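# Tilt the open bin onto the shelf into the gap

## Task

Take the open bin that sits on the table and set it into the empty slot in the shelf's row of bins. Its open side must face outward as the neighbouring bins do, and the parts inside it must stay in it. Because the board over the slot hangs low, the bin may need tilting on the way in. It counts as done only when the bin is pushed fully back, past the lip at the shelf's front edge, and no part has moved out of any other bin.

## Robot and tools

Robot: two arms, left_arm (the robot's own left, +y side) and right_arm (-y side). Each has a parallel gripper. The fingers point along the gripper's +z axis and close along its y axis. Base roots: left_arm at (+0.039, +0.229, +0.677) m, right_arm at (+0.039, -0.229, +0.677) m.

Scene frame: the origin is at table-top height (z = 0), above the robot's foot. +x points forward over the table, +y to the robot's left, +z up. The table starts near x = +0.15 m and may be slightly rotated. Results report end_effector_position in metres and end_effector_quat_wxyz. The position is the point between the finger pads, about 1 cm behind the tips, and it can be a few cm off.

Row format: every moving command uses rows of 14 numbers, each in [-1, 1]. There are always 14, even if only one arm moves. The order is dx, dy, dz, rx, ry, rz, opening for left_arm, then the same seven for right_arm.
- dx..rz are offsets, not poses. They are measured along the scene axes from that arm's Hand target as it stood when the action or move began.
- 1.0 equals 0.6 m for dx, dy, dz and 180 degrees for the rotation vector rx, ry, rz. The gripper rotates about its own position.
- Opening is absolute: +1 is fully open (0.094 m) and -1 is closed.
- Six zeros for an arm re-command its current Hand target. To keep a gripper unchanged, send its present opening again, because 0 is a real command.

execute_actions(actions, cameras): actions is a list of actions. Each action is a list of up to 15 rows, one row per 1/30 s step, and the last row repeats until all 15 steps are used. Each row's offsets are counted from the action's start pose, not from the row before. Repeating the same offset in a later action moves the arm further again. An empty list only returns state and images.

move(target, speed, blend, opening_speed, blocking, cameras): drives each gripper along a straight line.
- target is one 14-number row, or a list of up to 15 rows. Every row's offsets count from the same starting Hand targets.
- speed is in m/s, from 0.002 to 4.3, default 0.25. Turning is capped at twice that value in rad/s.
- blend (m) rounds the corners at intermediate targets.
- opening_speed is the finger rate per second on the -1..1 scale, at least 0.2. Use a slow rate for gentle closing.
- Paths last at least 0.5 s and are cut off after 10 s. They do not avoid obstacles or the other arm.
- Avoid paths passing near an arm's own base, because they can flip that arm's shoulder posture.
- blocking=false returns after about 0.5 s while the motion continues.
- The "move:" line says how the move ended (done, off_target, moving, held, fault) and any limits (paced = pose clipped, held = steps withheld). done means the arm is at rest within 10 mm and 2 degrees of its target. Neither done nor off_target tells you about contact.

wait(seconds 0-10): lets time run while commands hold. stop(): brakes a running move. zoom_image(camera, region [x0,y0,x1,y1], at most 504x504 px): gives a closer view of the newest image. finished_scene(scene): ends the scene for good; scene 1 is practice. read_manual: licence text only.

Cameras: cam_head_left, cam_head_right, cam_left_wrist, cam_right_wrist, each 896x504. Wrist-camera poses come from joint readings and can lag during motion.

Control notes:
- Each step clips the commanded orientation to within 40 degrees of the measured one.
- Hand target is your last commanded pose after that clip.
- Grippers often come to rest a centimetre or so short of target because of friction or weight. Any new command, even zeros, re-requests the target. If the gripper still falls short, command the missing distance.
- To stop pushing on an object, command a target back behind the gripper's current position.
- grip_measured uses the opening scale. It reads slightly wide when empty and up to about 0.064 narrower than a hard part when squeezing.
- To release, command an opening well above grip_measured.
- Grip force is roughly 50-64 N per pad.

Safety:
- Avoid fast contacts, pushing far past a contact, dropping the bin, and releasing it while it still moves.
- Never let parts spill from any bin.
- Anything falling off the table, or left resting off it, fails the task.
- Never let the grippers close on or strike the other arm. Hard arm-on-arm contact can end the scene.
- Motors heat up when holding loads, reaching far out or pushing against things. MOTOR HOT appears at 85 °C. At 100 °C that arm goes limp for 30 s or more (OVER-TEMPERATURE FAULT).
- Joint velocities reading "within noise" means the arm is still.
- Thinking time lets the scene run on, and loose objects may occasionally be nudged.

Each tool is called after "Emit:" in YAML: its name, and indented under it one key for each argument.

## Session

Emit:
execute_actions:
  actions: []

Emit:
zoom_image:
  camera: "cam_head_left"
  region: [300, 60, 700, 400]

Scene clock: 0.00 s.
left_arm: end_effector_position=(+0.1661, +0.1901, +0.2300) grip_measured=+1.000 end_effector_quat_wxyz=(+0.107, +0.548, +0.818, -0.137) | right_arm: end_effector_position=(+0.1548, -0.9462, +0.2761) grip_measured=+1.000 end_effector_quat_wxyz=(+0.130, +0.804, +0.527, -0.242)
Joint positions: left_arm=[-1.656 2.446 0.579 1.055 0.276 1.499 0.094] | right_arm=[-2.455 2.283 1.69 -0.075 -0.125 1.039 0.094]
Joint velocities: within noise
Joint torques (N m): no reading
Motor temperatures (°C): left_arm=[23 16 19 18 15 17 14] | right_arm=[17 22 15 15 19 15 18]
Heat: left arm: hottest waist 23 °C; right arm: hottest shoulder 22 °C.
Hand target: left_arm +0.1573, +0.1879, +0.2385; +0.100, +0.547, +0.819, -0.146 | right_arm +0.1570, -0.9420, +0.2670; +0.127, +0.804, +0.530, -0.238
Tool commands: left_gripper/opening=+1.0 right_gripper/opening=+1.0
camera_calibration:
cam_left_wrist: T_world_to_cam=[[-0.92335, -0.367359, 0.11168, 0.194388], [-0.322964, 0.900391, 0.29153, -0.179386], [-0.207652, 0.233116, -0.95002, 0.330292], [0, 0, 0, 1]] pos_world=[0.190139, 0.155932, 0.344372]
cam_right_wrist: T_world_to_cam=[[-0.912366, 0.40648, 0.0486, 0.512166], [0.409335, 0.907486, 0.0944116, 0.772888], [-0.00572735, 0.106032, -0.994346, 0.50388], [0, 0, 0, 1]] pos_world=[0.153798, -0.962998, 0.40317]

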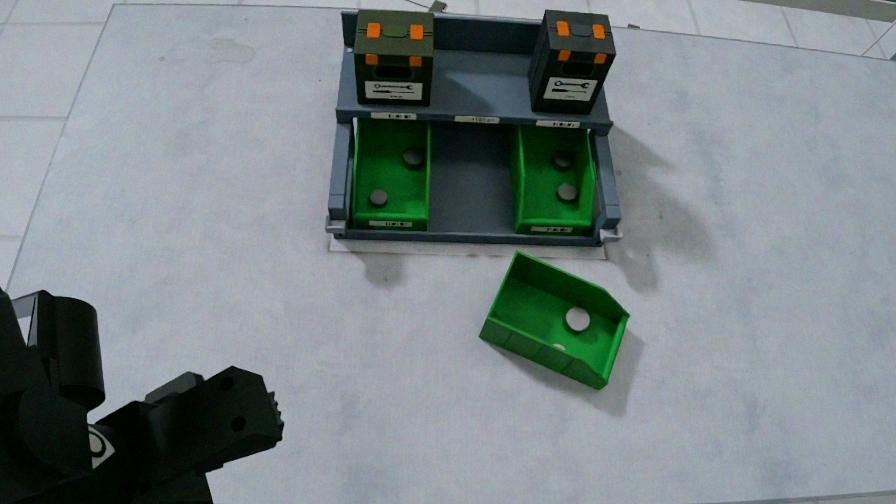

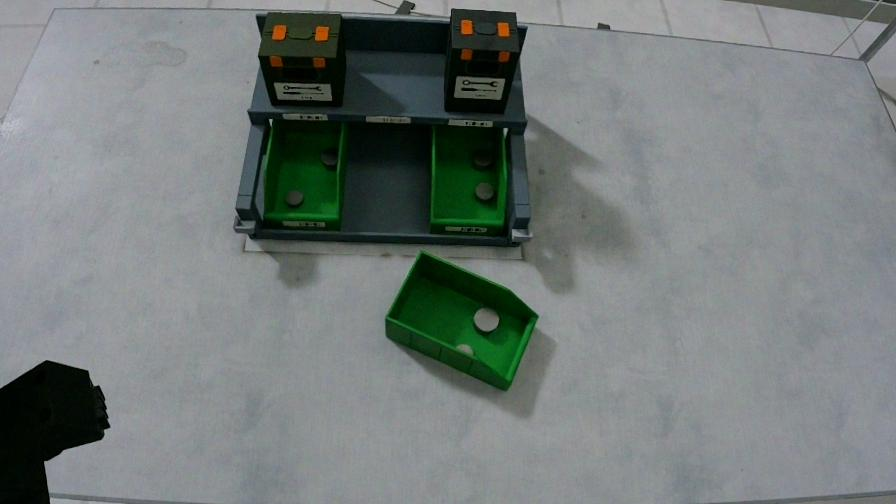

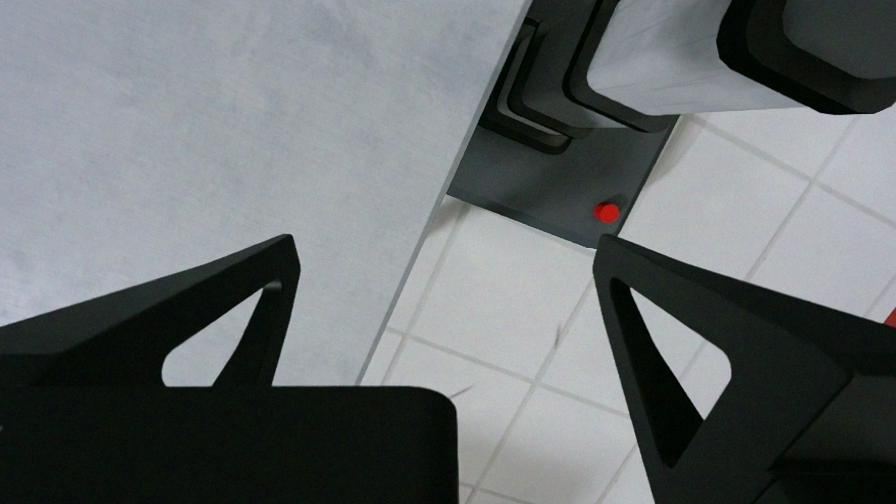

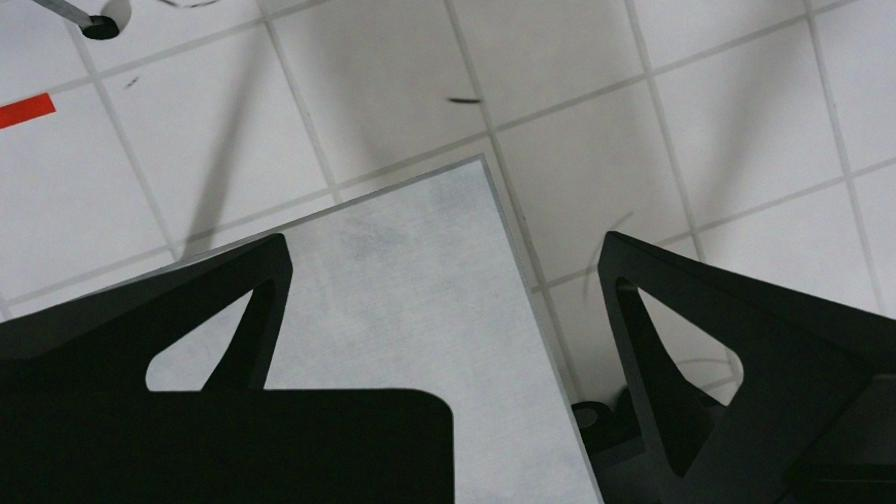

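Scaled by 1.260 from the camera's 896x504 image, which has a finer 1280x720 frame.

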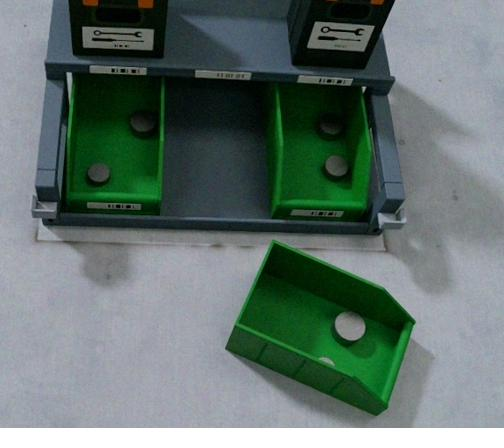

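Emit:
move:
  target: [0.276,-0.670,-0.206,0.1078,0.0416,0.2246,-0.2, 0,0,0,0,0,0,1.0]
  speed: 0.3
  cameras: ["cam_head_left","cam_left_wrist"]

Emit:
zoom_image:
  camera: "cam_left_wrist"
  region: [250, 0, 650, 300]

Scene clock: 33.50 s.
left_arm: end_effector_position=(+0.3341, -0.2145, +0.1194) grip_measured=-0.198 end_effector_quat_wxyz=(+0.007, +0.229, +0.974, -0.002) | right_arm: end_effector_position=(+0.1548, -0.9462, +0.2761) grip_measured=+1.000 end_effector_quat_wxyz=(+0.130, +0.804, +0.527, -0.242)
Joint positions: left_arm=[-2.527 2.731 1.698 0.057 -0.655 0.085 0.038] | right_arm=[-2.455 2.283 1.69 -0.075 -0.125 1.039 0.094]
Joint velocities: within noise
Joint torques (N m): left_arm=[-13.27 -10.87 0.36 0.18 -0.11 -0.14] | right_arm=[-13.33 -16.5 4.48 0.83 0.32 0.02]
Motor temperatures (°C): left_arm=[23 16 25 18 15 17 14] | right_arm=[18 25 15 15 19 15 18]
Heat: left arm: hottest elbow 25 °C; right arm: hottest shoulder 25 °C.
Hand target: left_arm +0.3229, -0.2141, +0.1148; +0.000, +0.230, +0.973, +0.000 | right_arm +0.1570, -0.9420, +0.2670; +0.127, +0.804, +0.530, -0.238
Off the commanded pose: left_arm 0.012 m, 1 deg | right_arm 0.010 m, 1 deg.
move: off_target (left_arm)
camera_calibration:
cam_left_wrist: T_world_to_cam=[[-0.438823, -0.898569, 0.00300817, -0.0496202], [-0.732863, 0.359832, 0.577437, 0.258323], [-0.519949, 0.251188, -0.81643, 0.446676], [0, 0, 0, 1]] pos_world=[0.39979, -0.24974, 0.215664]
Images, in order (width x height): cam_head_left 896x504, cam_left_wrist 896x504.

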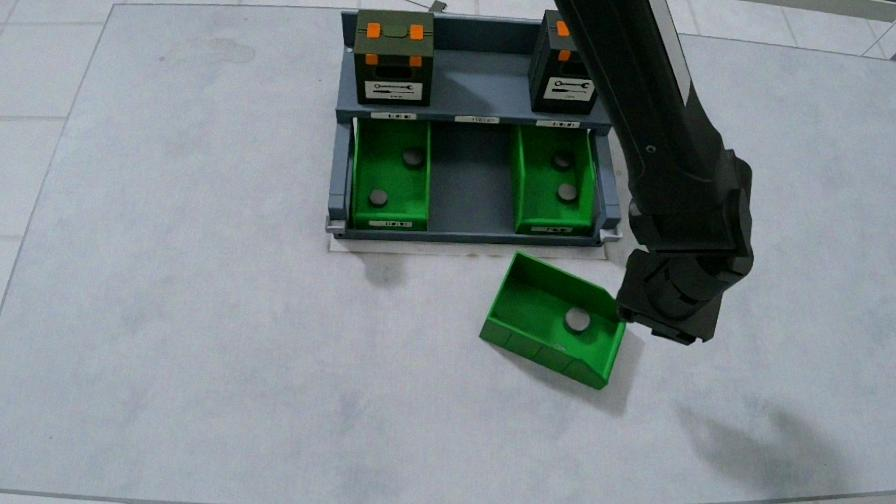

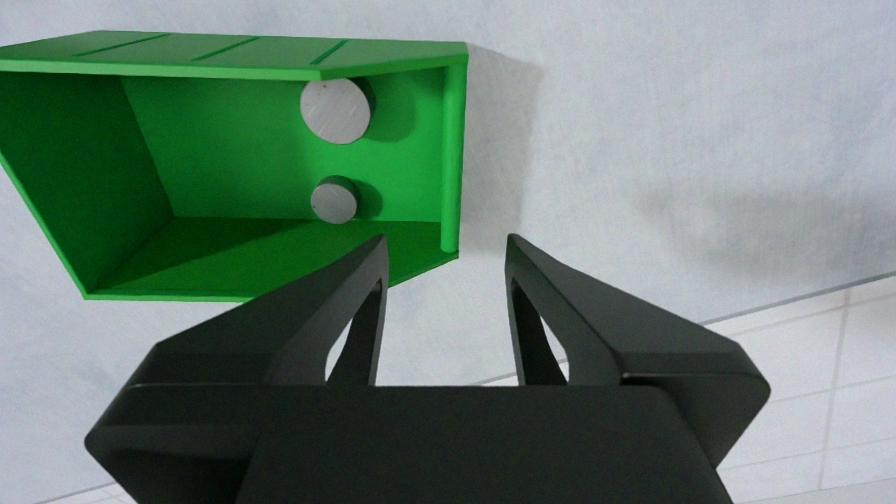

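Scaled by 1.260 from the camera's 896x504 image, which has a finer 1280x720 frame.

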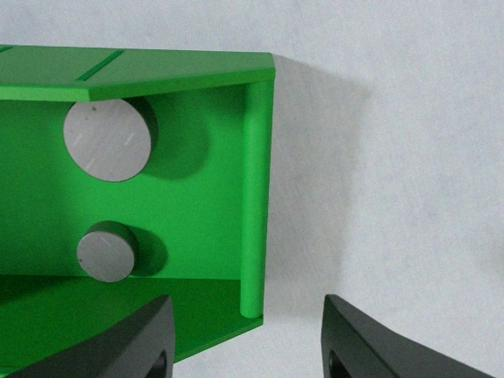

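Emit:
move:
  target: [-0.0045,-0.0033,-0.153,0,0,-0.0065,-0.2, 0,0,0,0,0,0,1.0]
  speed: 0.12
  cameras: ["cam_left_wrist"]

Scene clock: 52.67 s.
left_arm: end_effector_position=(+0.3299, -0.2216, +0.0305) grip_measured=-0.198 end_effector_quat_wxyz=(+0.009, +0.233, +0.972, -0.002) | right_arm: end_effector_position=(+0.1548, -0.9462, +0.2761) grip_measured=+1.000 end_effector_quat_wxyz=(+0.130, +0.804, +0.527, -0.242)
Joint positions: left_arm=[-2.456 2.953 2.008 0.015 -0.614 0.168 0.038] | right_arm=[-2.455 2.283 1.69 -0.075 -0.125 1.039 0.094]
Joint velocities: within noise
Joint torques (N m): left_arm=[-12.92 -10.34 0.79 0.35 0.1 0.01] | right_arm=[-13.74 -16.62 4.36 0.91 0.33 0.01]
Motor temperatures (°C): left_arm=[25 16 23 17 15 17 14] | right_arm=[19 26 15 15 19 15 18]
Heat: left arm: hottest waist 25 °C; right arm: hottest shoulder 26 °C.
Hand target: left_arm +0.3201, -0.2162, +0.0231; +0.000, +0.240, +0.971, +0.000 | right_arm +0.1570, -0.9420, +0.2670; +0.127, +0.804, +0.530, -0.238
Off the commanded pose: left_arm 0.013 m, 1 deg | right_arm 0.010 m, 1 deg.
move: off_target (left_arm)
camera_calibration:
cam_left_wrist: T_world_to_cam=[[-0.447771, -0.894144, 0.00260564, -0.0536927], [-0.730812, 0.367653, 0.575104, 0.310148], [-0.515184, 0.255611, -0.818076, 0.373179], [0, 0, 0, 1]] pos_world=[0.394874, -0.257424, 0.127061]
Images, in order (width x height): cam_left_wrist 896x504.

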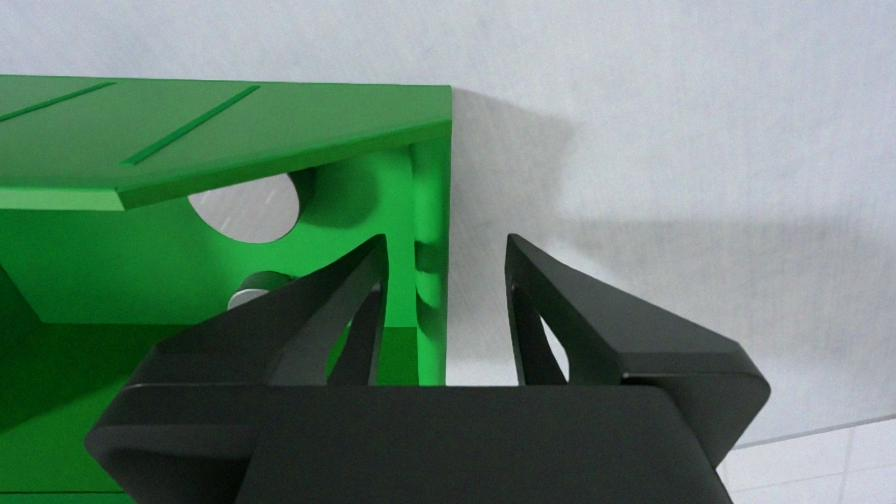

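Emit:
move:
  target:
    - [0.0022,0.0045,-0.02,0,0,0,-0.2, 0,0,0,0,0,0,1.0]
    - [0.0022,0.0045,-0.02,0,0,0,-0.97, 0,0,0,0,0,0,1.0]
  speed: 0.06
  opening_speed: 0.8
  cameras: ["cam_left_wrist"]

Scene clock: 67.20 s.
left_arm: end_effector_position=(+0.3321, -0.2199, +0.0199) grip_measured=-0.813 end_effector_quat_wxyz=(+0.009, +0.235, +0.972, -0.003) | right_arm: end_effector_position=(+0.1548, -0.9462, +0.2761) grip_measured=+1.000 end_effector_quat_wxyz=(+0.130, +0.804, +0.527, -0.242)
Joint positions: left_arm=[-2.444 2.976 2.048 0.007 -0.606 0.184 0.009] | right_arm=[-2.455 2.283 1.69 -0.075 -0.125 1.039 0.094]
Joint velocities: within noise
Joint torques (N m): left_arm=[-12.63 -9.7 0.94 0.09 0.11 0.01] | right_arm=[-14.1 -16.79 4.53 0.77 0.31 0.02]
Motor temperatures (°C): left_arm=[25 17 22 17 15 17 14] | right_arm=[19 27 16 15 19 15 18]
Heat: left arm: hottest waist 25 °C; right arm: hottest shoulder 27 °C.
Hand target: left_arm +0.3213, -0.2133, +0.0110; +0.000, +0.240, +0.971, +0.000 | right_arm +0.1570, -0.9420, +0.2670; +0.127, +0.804, +0.530, -0.238
Off the commanded pose: left_arm 0.015 m, 1 deg | right_arm 0.010 m, 1 deg.
move: off_target (left_arm); target 2's new opening was sent with left_arm's hand 0.016 m and 1 deg from that target
camera_calibration:
cam_left_wrist: T_world_to_cam=[[-0.451115, -0.892461, 0.0028767, -0.0497006], [-0.729962, 0.370827, 0.574145, 0.317677], [-0.513469, 0.256905, -0.818749, 0.364961], [0, 0, 0, 1]] pos_world=[0.396868, -0.255919, 0.116561]
Images, in order (width x height): cam_left_wrist 896x504.

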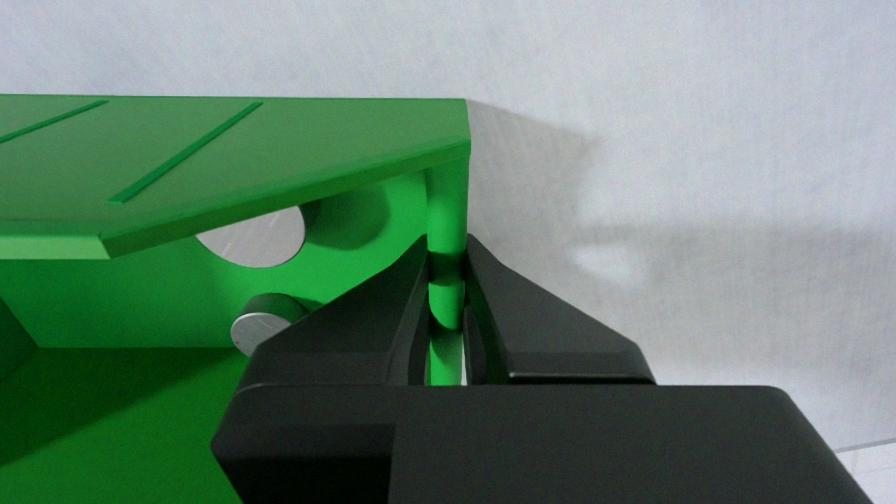

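Emit:
move:
  target:
    - [0,0,0.22,0,0,0,-0.97, 0,0,0,0,0,0,1.0]
    - [0.173,0.282,0.257,0,0,-0.361,-0.97, 0,0,0,0,0,0,1.0]
    - [0.173,0.282,0.165,0,0,-0.361,-0.97, 0,0,0,0,0,0,1.0]
  speed: [0.1,0.15,0.1]
  blend: [0.03,0.02,0]
  cameras: ["cam_head_left","cam_head_right","cam_left_wrist"]

Emit:
zoom_image:
  camera: "cam_head_left"
  region: [380, 100, 620, 310]

Scene clock: 102.03 s.
left_arm: end_effector_position=(+0.4204, -0.0417, +0.1094) grip_measured=-0.816 end_effector_quat_wxyz=(-0.006, +0.722, +0.692, -0.003) | right_arm: end_effector_position=(+0.1548, -0.9462, +0.2761) grip_measured=+1.000 end_effector_quat_wxyz=(+0.130, +0.804, +0.527, -0.242)
Joint positions: left_arm=[-2.265 2.469 1.457 0.141 -0.502 1.469 0.009] | right_arm=[-2.455 2.283 1.69 -0.075 -0.125 1.039 0.094]
Joint velocities: within noise
Joint torques (N m): left_arm=[-10.11 -12.86 -0.58 0.68 0.15 0] | right_arm=[-13.45 -16.26 4.4 0.76 0.32 0.02]
Motor temperatures (°C): left_arm=[26 17 20 17 15 17 15] | right_arm=[20 28 16 15 19 15 18]
Heat: left arm: hottest waist 26 °C; right arm: hottest shoulder 28 °C.
Hand target: left_arm +0.4253, -0.0442, +0.1101; +0.000, +0.724, +0.690, +0.000 | right_arm +0.1570, -0.9420, +0.2670; +0.127, +0.804, +0.530, -0.238
Off the commanded pose: left_arm 0.005 m, 1 deg | right_arm 0.010 m, 1 deg.
move: done
camera_calibration:
cam_left_wrist: T_world_to_cam=[[-0.999227, 0.0366564, 0.0142101, 0.416928], [0.0379411, 0.804432, 0.592833, -0.0420784], [0.0103001, 0.592913, -0.8052, 0.23011], [0, 0, 0, 1]] pos_world=[0.415832, -0.117869, 0.204306]
Images, in order (width x height): cam_head_left 896x504, cam_head_right 896x504, cam_left_wrist 896x504.

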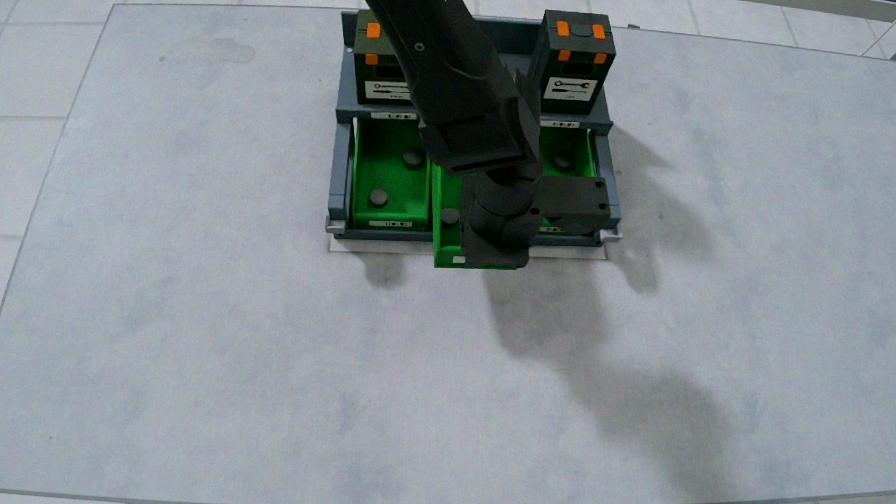

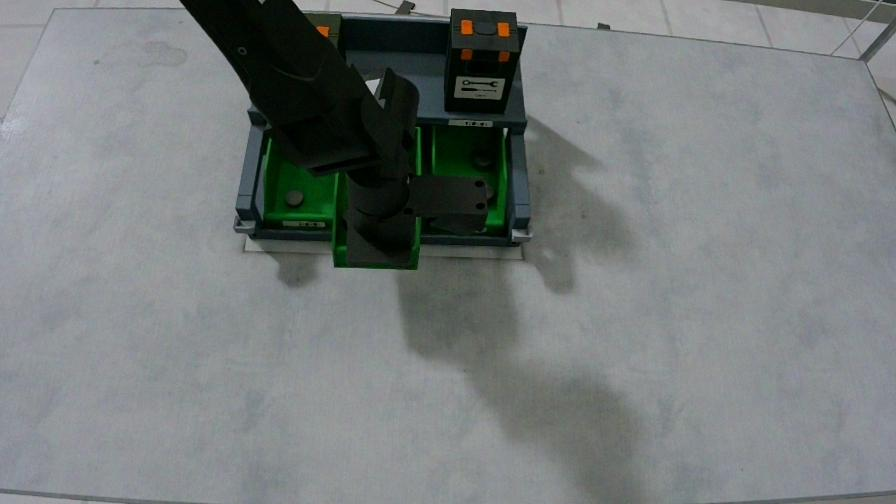

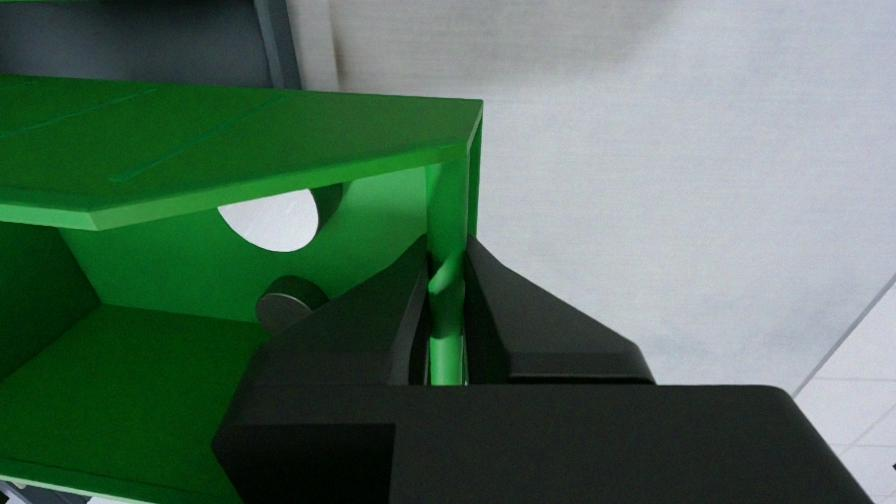

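Scaled by 2.100 from the camera's 896x504 image, which has a finer 1280x720 frame.

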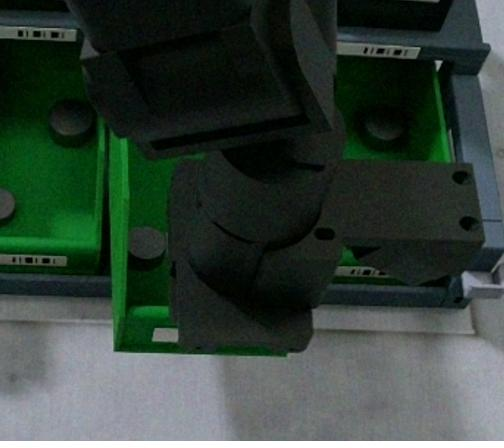

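Emit:
move:
  target:
    - [0.0,-0.0142,0,0,0,-0.003,-0.97, 0,0,0,0,0,0,1.0]
    - [0.02,-0.0155,-0.097,0,0,-0.003,-0.97, 0,0,0,0,0,0,1.0]
  speed: 0.08
  blend: [0.01,0]
  cameras: ["cam_head_left","cam_head_right","cam_left_wrist"]

Emit:
zoom_image:
  camera: "cam_head_left"
  region: [380, 100, 620, 310]

Emit:
zoom_image:
  camera: "cam_head_right"
  region: [300, 100, 540, 310]

Scene clock: 127.07 s.
left_arm: end_effector_position=(+0.4389, -0.0507, +0.0528) grip_measured=-0.817 end_effector_quat_wxyz=(+0.000, +0.723, +0.691, +0.001) | right_arm: end_effector_position=(+0.1548, -0.9462, +0.2761) grip_measured=+1.000 end_effector_quat_wxyz=(+0.130, +0.804, +0.527, -0.242)
Joint positions: left_arm=[-2.232 2.603 1.669 0.092 -0.48 1.506 0.009] | right_arm=[-2.455 2.283 1.69 -0.075 -0.125 1.039 0.094]
Joint velocities: within noise
Joint torques (N m): left_arm=[-10.52 -12.28 0.03 0.2 0.13 0.04] | right_arm=[-14.04 -16.5 4.36 0.8 0.32 0.01]
Motor temperatures (°C): left_arm=[25 17 20 17 15 17 16] | right_arm=[20 28 16 15 19 15 18]
Heat: left arm: hottest waist 25 °C; right arm: hottest shoulder 28 °C.
Hand target: left_arm +0.4373, -0.0535, +0.0519; +0.000, +0.727, +0.687, +0.000 | right_arm +0.1570, -0.9420, +0.2670; +0.127, +0.804, +0.530, -0.238
Off the commanded pose: left_arm 0.003 m, 1 deg | right_arm 0.010 m, 1 deg.
move: done; blend cut to 0.0043 m at target 1
camera_calibration:
cam_left_wrist: T_world_to_cam=[[-0.999281, 0.0379005, -0.000226734, 0.437378], [0.0304296, 0.805842, 0.591348, 0.00138383], [0.0225951, 0.590917, -0.806416, 0.184253], [0, 0, 0, 1]] pos_world=[0.432858, -0.12657, 0.147866]
Images, in order (width x height): cam_head_left 896x504, cam_head_right 896x504, cam_left_wrist 896x504.

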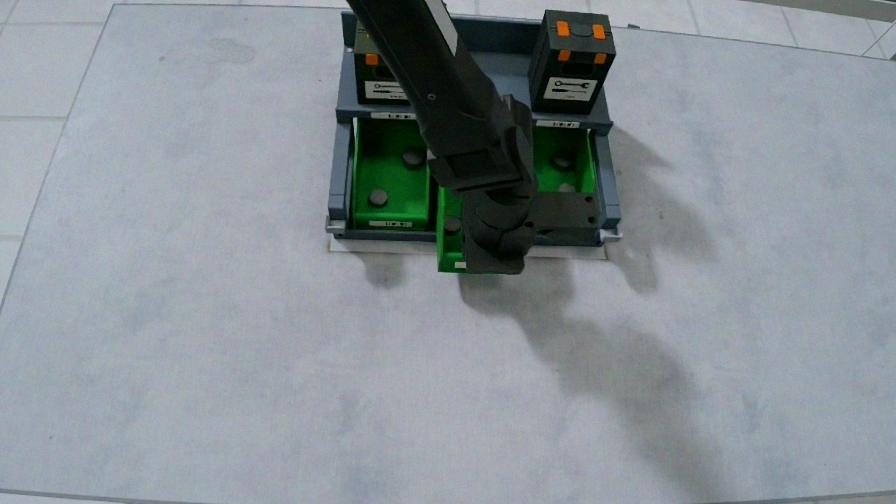

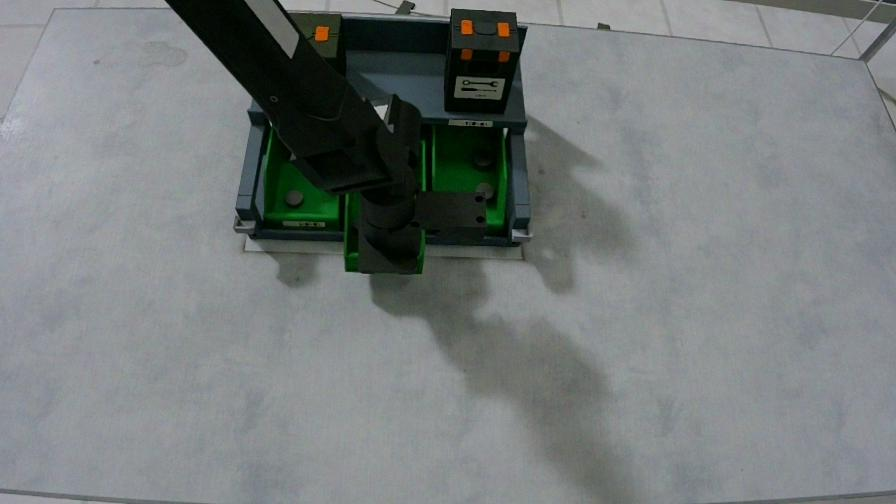

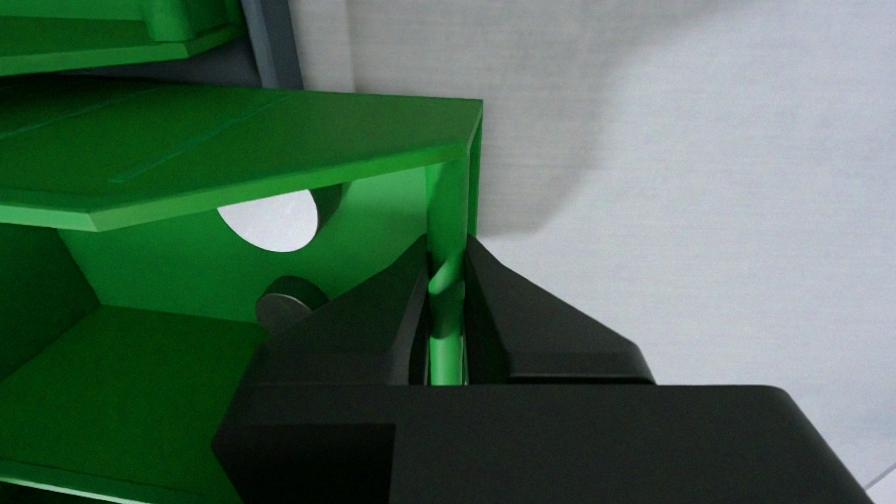

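Scaled by 2.100 from the camera's 896x504 image, which has a finer 1280x720 frame.

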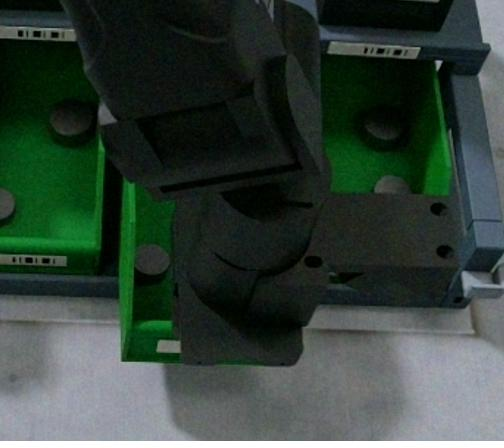

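Scaled by 2.100 from the camera's 896x504 image, which has a finer 1280x720 frame.

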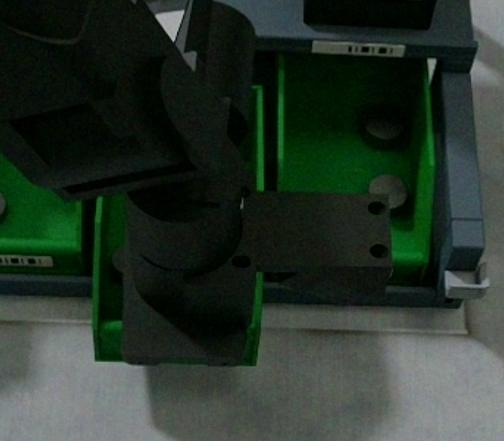

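Emit:
move:
  target: [0.141,-0.009,-0.005,0,0,0,-0.97, 0,0,0,0,0,0,1.0]
  speed: 0.08
  cameras: ["cam_head_left","cam_head_right","cam_left_wrist"]

Emit:
zoom_image:
  camera: "cam_head_right"
  region: [300, 100, 540, 310]

Scene clock: 154.17 s.
left_arm: end_effector_position=(+0.5184, -0.0577, +0.0508) grip_measured=-0.817 end_effector_quat_wxyz=(-0.002, +0.725, +0.689, -0.001) | right_arm: end_effector_position=(+0.1548, -0.9462, +0.2761) grip_measured=+1.000 end_effector_quat_wxyz=(+0.130, +0.804, +0.527, -0.242)
Joint positions: left_arm=[-2.228 2.61 1.891 -0.129 -0.476 1.513 0.009] | right_arm=[-2.455 2.283 1.69 -0.075 -0.125 1.039 0.094]
Joint velocities: within noise
Joint torques (N m): left_arm=[-10.7 -14.1 2.33 0.31 0.16 0.05] | right_arm=[-14.62 -16.73 4.48 0.87 0.34 0.02]
Motor temperatures (°C): left_arm=[25 18 20 17 15 17 16] | right_arm=[20 28 16 15 20 15 18]
Heat: left arm: hottest waist 25 °C; right arm: hottest shoulder 28 °C.
Hand target: left_arm +0.5217, -0.0589, +0.0488; +0.000, +0.727, +0.687, +0.000 | right_arm +0.1570, -0.9420, +0.2670; +0.127, +0.804, +0.530, -0.238
Off the commanded pose: left_arm 0.004 m, 0 deg | right_arm 0.010 m, 1 deg.
move: done
camera_calibration:
cam_left_wrist: T_world_to_cam=[[-0.999001, 0.0442988, 0.00590727, 0.51699], [0.0392332, 0.806008, 0.590603, 0.00130234], [0.0214017, 0.590244, -0.806941, 0.185521], [0, 0, 0, 1]] pos_world=[0.512452, -0.133455, 0.145882]
Images, in order (width x height): cam_head_left 896x504, cam_head_right 896x504, cam_left_wrist 896x504.

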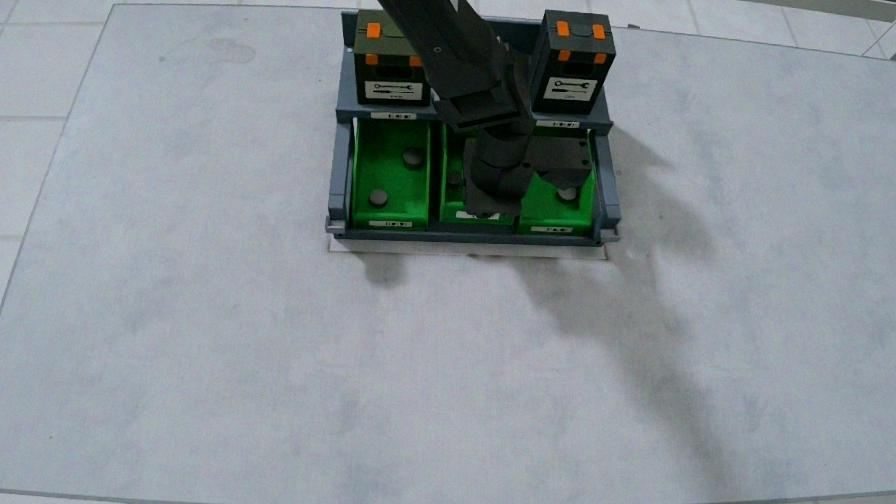

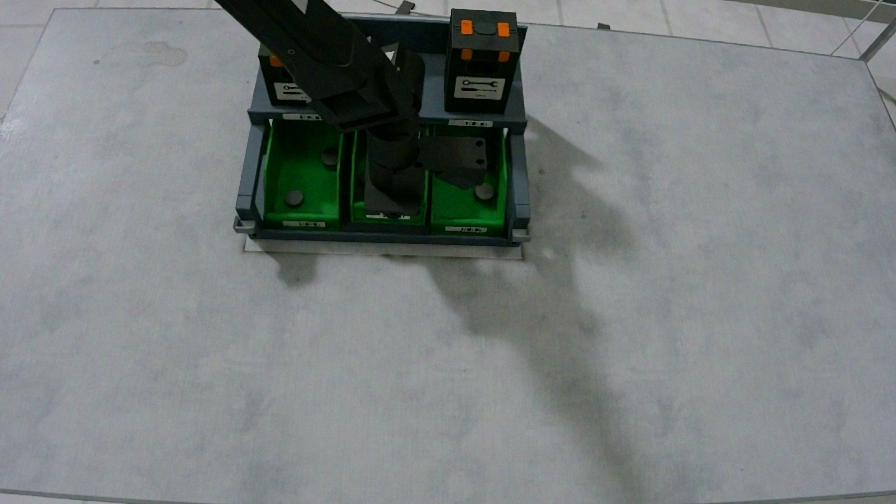

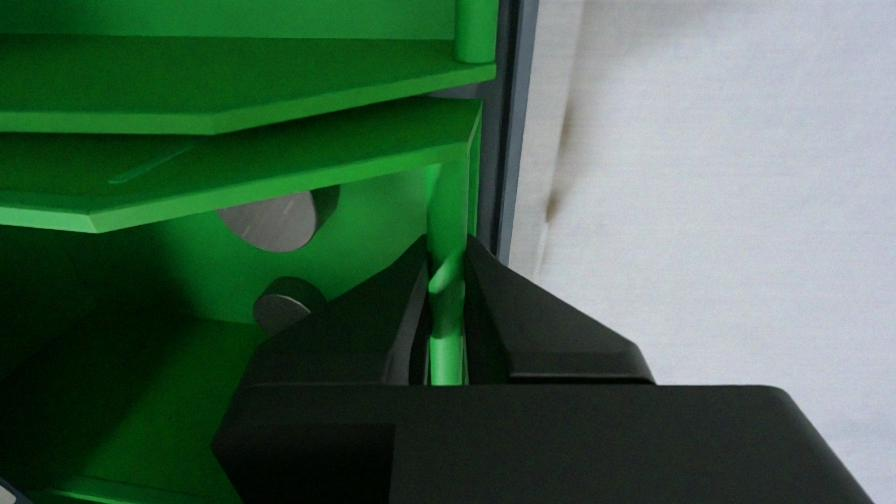

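Scaled by 2.100 from the camera's 896x504 image, which has a finer 1280x720 frame.

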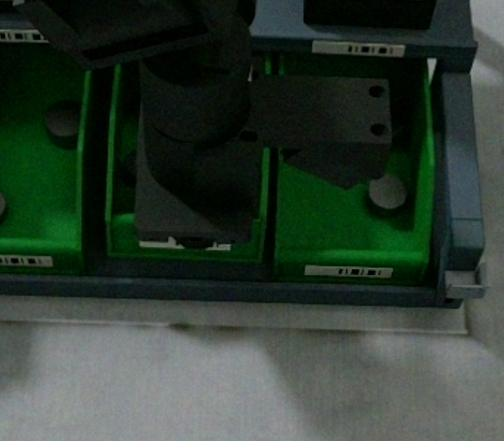

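Emit:
move:
  target: [0.002,0.005,-0.046,0,0,0,-0.97, 0,0,0,0,0,0,1.0]
  speed: 0.05
  cameras: ["cam_head_left","cam_head_right","cam_left_wrist"]

Emit:
zoom_image:
  camera: "cam_left_wrist"
  region: [300, 0, 620, 260]

Emit:
zoom_image:
  camera: "cam_head_right"
  region: [300, 100, 540, 310]

Scene clock: 166.13 s.
left_arm: end_effector_position=(+0.5217, -0.0610, +0.0283) grip_measured=-0.817 end_effector_quat_wxyz=(+0.002, +0.725, +0.688, -0.002) | right_arm: end_effector_position=(+0.1548, -0.9462, +0.2761) grip_measured=+1.000 end_effector_quat_wxyz=(+0.130, +0.804, +0.527, -0.242)
Joint positions: left_arm=[-2.216 2.673 1.986 -0.148 -0.461 1.527 0.009] | right_arm=[-2.455 2.283 1.69 -0.075 -0.125 1.039 0.094]
Joint velocities: within noise
Joint torques (N m): left_arm=[-10.52 -13.57 2.97 0.12 0.13 0.07] | right_arm=[-13.92 -16.73 4.37 0.84 0.33 0]
Motor temperatures (°C): left_arm=[25 18 20 17 15 17 16] | right_arm=[20 28 16 15 20 15 18]
Heat: left arm: hottest waist 25 °C; right arm: hottest shoulder 28 °C.
Hand target: left_arm +0.5232, -0.0559, +0.0213; +0.000, +0.727, +0.687, +0.000 | right_arm +0.1570, -0.9420, +0.2670; +0.127, +0.804, +0.530, -0.238
Off the commanded pose: left_arm 0.009 m, 0 deg | right_arm 0.010 m, 1 deg.
move: done
camera_calibration:
cam_left_wrist: T_world_to_cam=[[-0.998955, 0.0457085, 0.000790191, 0.520745], [0.0375325, 0.810156, 0.585012, 0.018436], [0.0260999, 0.58443, -0.811024, 0.166531], [0, 0, 0, 1]] pos_world=[0.515162, -0.136064, 0.123864]
Images, in order (width x height): cam_head_left 896x504, cam_head_right 896x504, cam_left_wrist 896x504.

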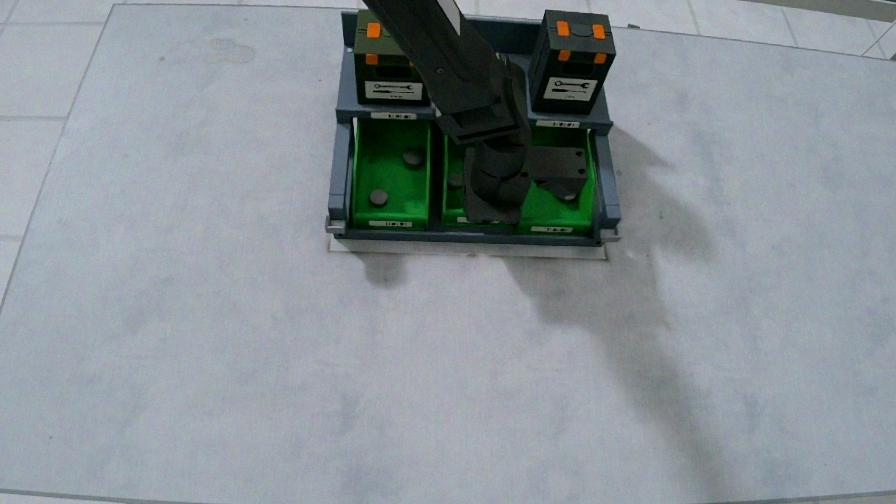

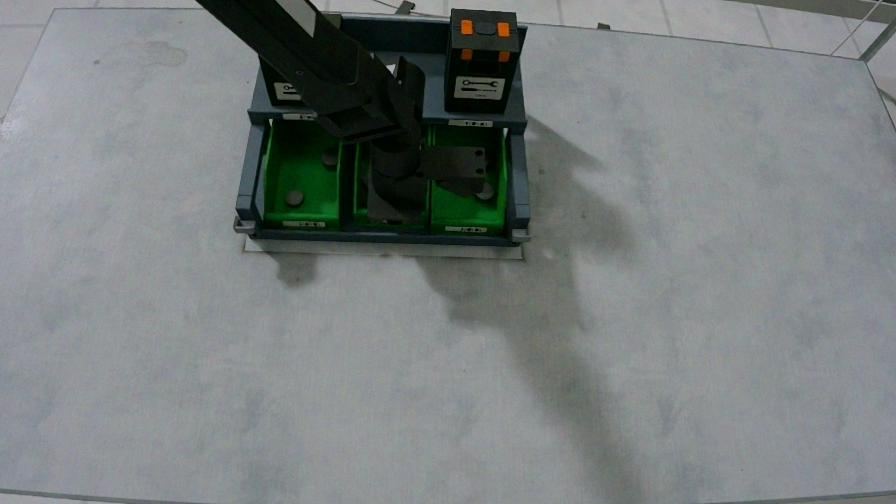

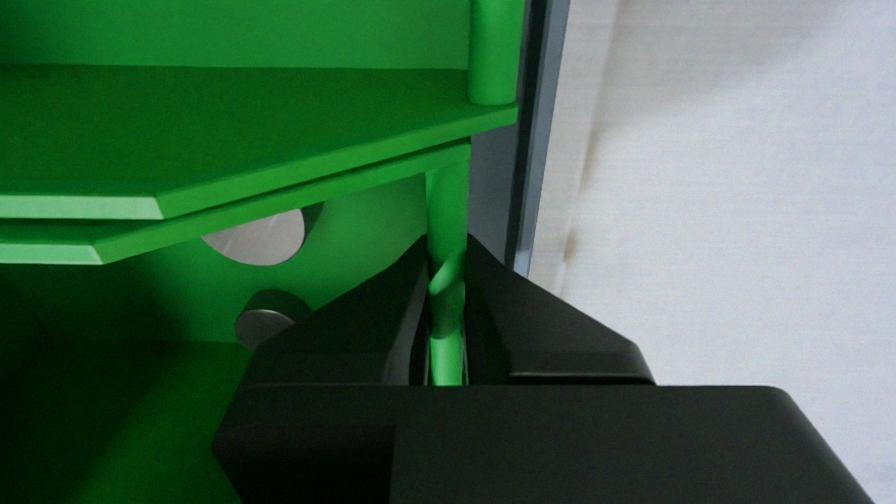

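Scaled by 1.575 from the camera's 896x504 image, which has a finer 1280x720 frame.

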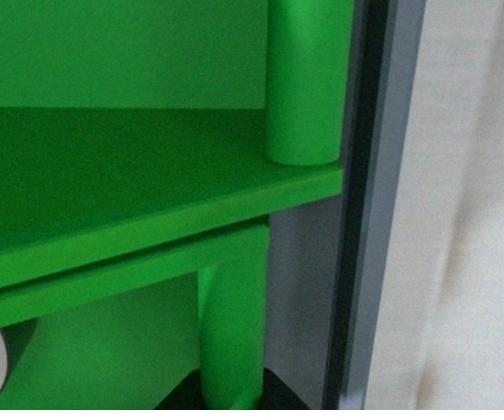

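Scaled by 2.100 from the camera's 896x504 image, which has a finer 1280x720 frame.

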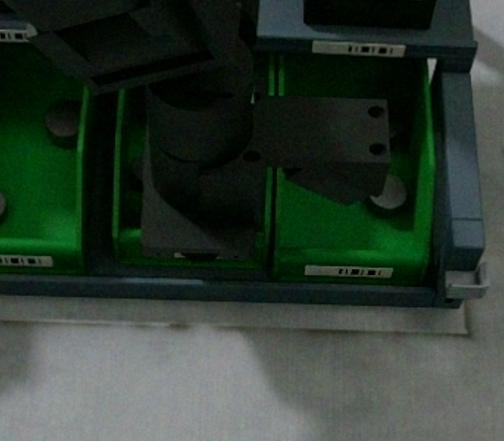

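Emit:
move:
  target:
    - [0,0.017,0.012,0,0,0,-0.97, 0,0,0,0,0,0,1.0]
    - [0,0.017,-0.013,0,0,0,-0.97, 0,0,0,0,0,0,1.0]
  speed: 0.04
  cameras: ["cam_head_left","cam_head_right","cam_left_wrist"]

Emit:
zoom_image:
  camera: "cam_head_right"
  region: [300, 100, 540, 310]

Scene clock: 174.97 s.
left_arm: end_effector_position=(+0.5209, -0.0569, +0.0251) grip_measured=-0.818 end_effector_quat_wxyz=(+0.004, +0.729, +0.684, -0.005) | right_arm: end_effector_position=(+0.1548, -0.9462, +0.2761) grip_measured=+1.000 end_effector_quat_wxyz=(+0.130, +0.804, +0.527, -0.242)
Joint positions: left_arm=[-2.208 2.674 1.985 -0.145 -0.448 1.545 0.009] | right_arm=[-2.455 2.283 1.69 -0.075 -0.125 1.039 0.094]
Joint velocities: within noise
Joint torques (N m): left_arm=[-9.52 -13.22 3.3 0.47 0.05 0.02] | right_arm=[-13.98 -16.79 4.36 0.88 0.32 0.01]
Motor temperatures (°C): left_arm=[25 18 20 17 15 17 16] | right_arm=[20 28 16 15 20 15 18]
Heat: left arm: hottest waist 25 °C; right arm: hottest shoulder 28 °C.
Hand target: left_arm +0.5231, -0.0456, +0.0134; +0.000, +0.727, +0.687, +0.000 | right_arm +0.1570, -0.9420, +0.2670; +0.127, +0.804, +0.530, -0.238
Off the commanded pose: left_arm 0.016 m, 1 deg | right_arm 0.010 m, 1 deg.
move: off_target (left_arm)
camera_calibration:
cam_left_wrist: T_world_to_cam=[[-0.998342, 0.0574969, 0.00266665, 0.520138], [0.0484279, 0.814029, 0.578801, 0.0117704], [0.0311086, 0.577971, -0.815464, 0.158761], [0, 0, 0, 1]] pos_world=[0.513766, -0.131247, 0.121264]
Images, in order (width x height): cam_head_left 896x504, cam_head_right 896x504, cam_left_wrist 896x504.

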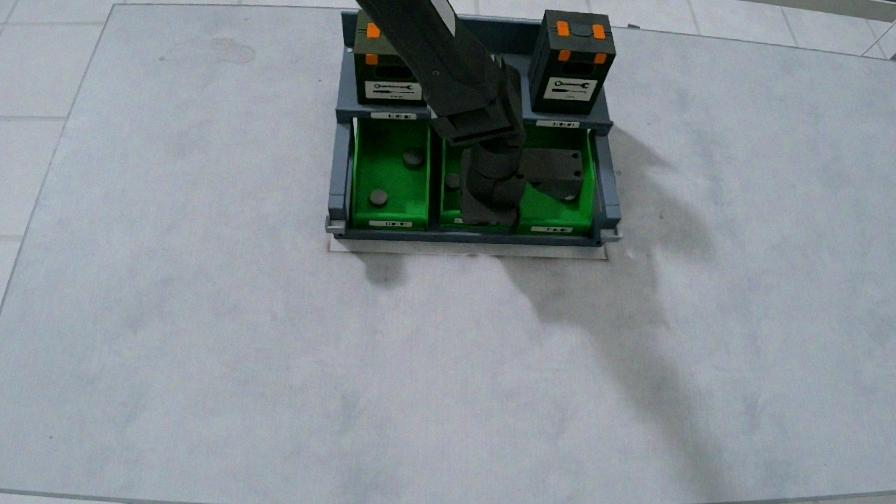

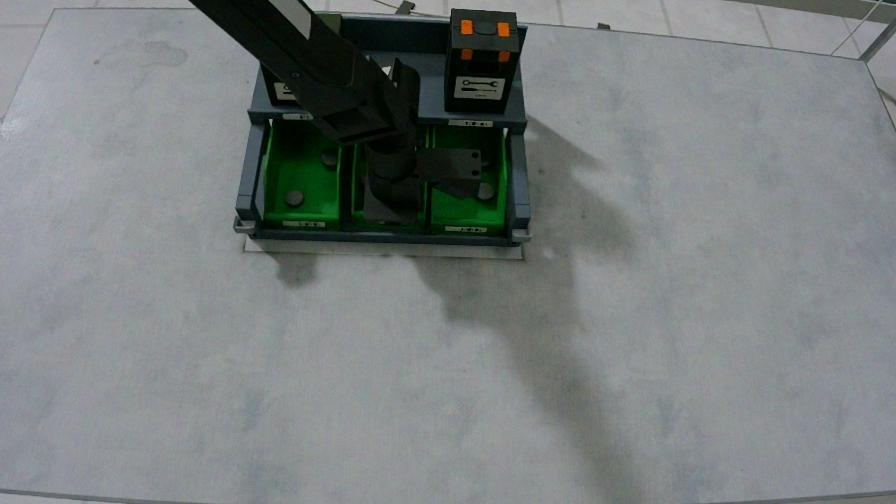

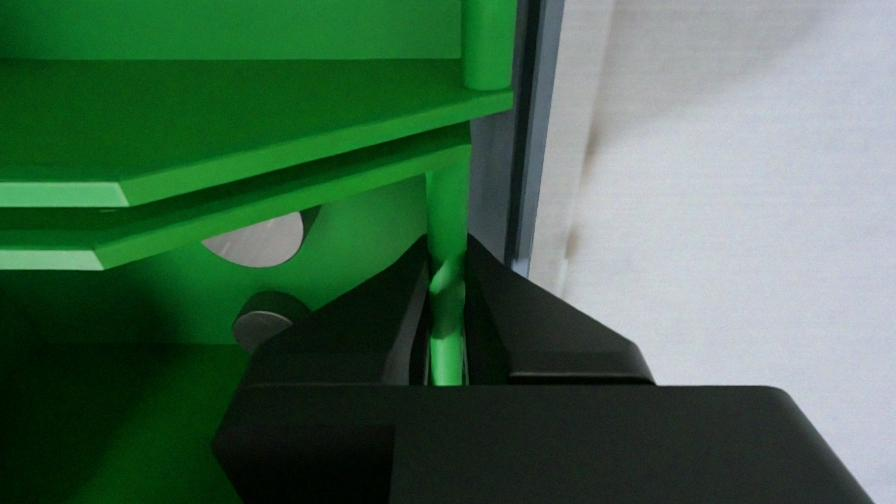

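Scaled by 2.100 from the camera's 896x504 image, which has a finer 1280x720 frame.

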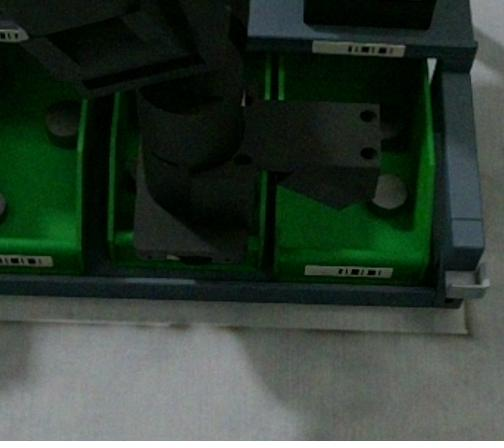

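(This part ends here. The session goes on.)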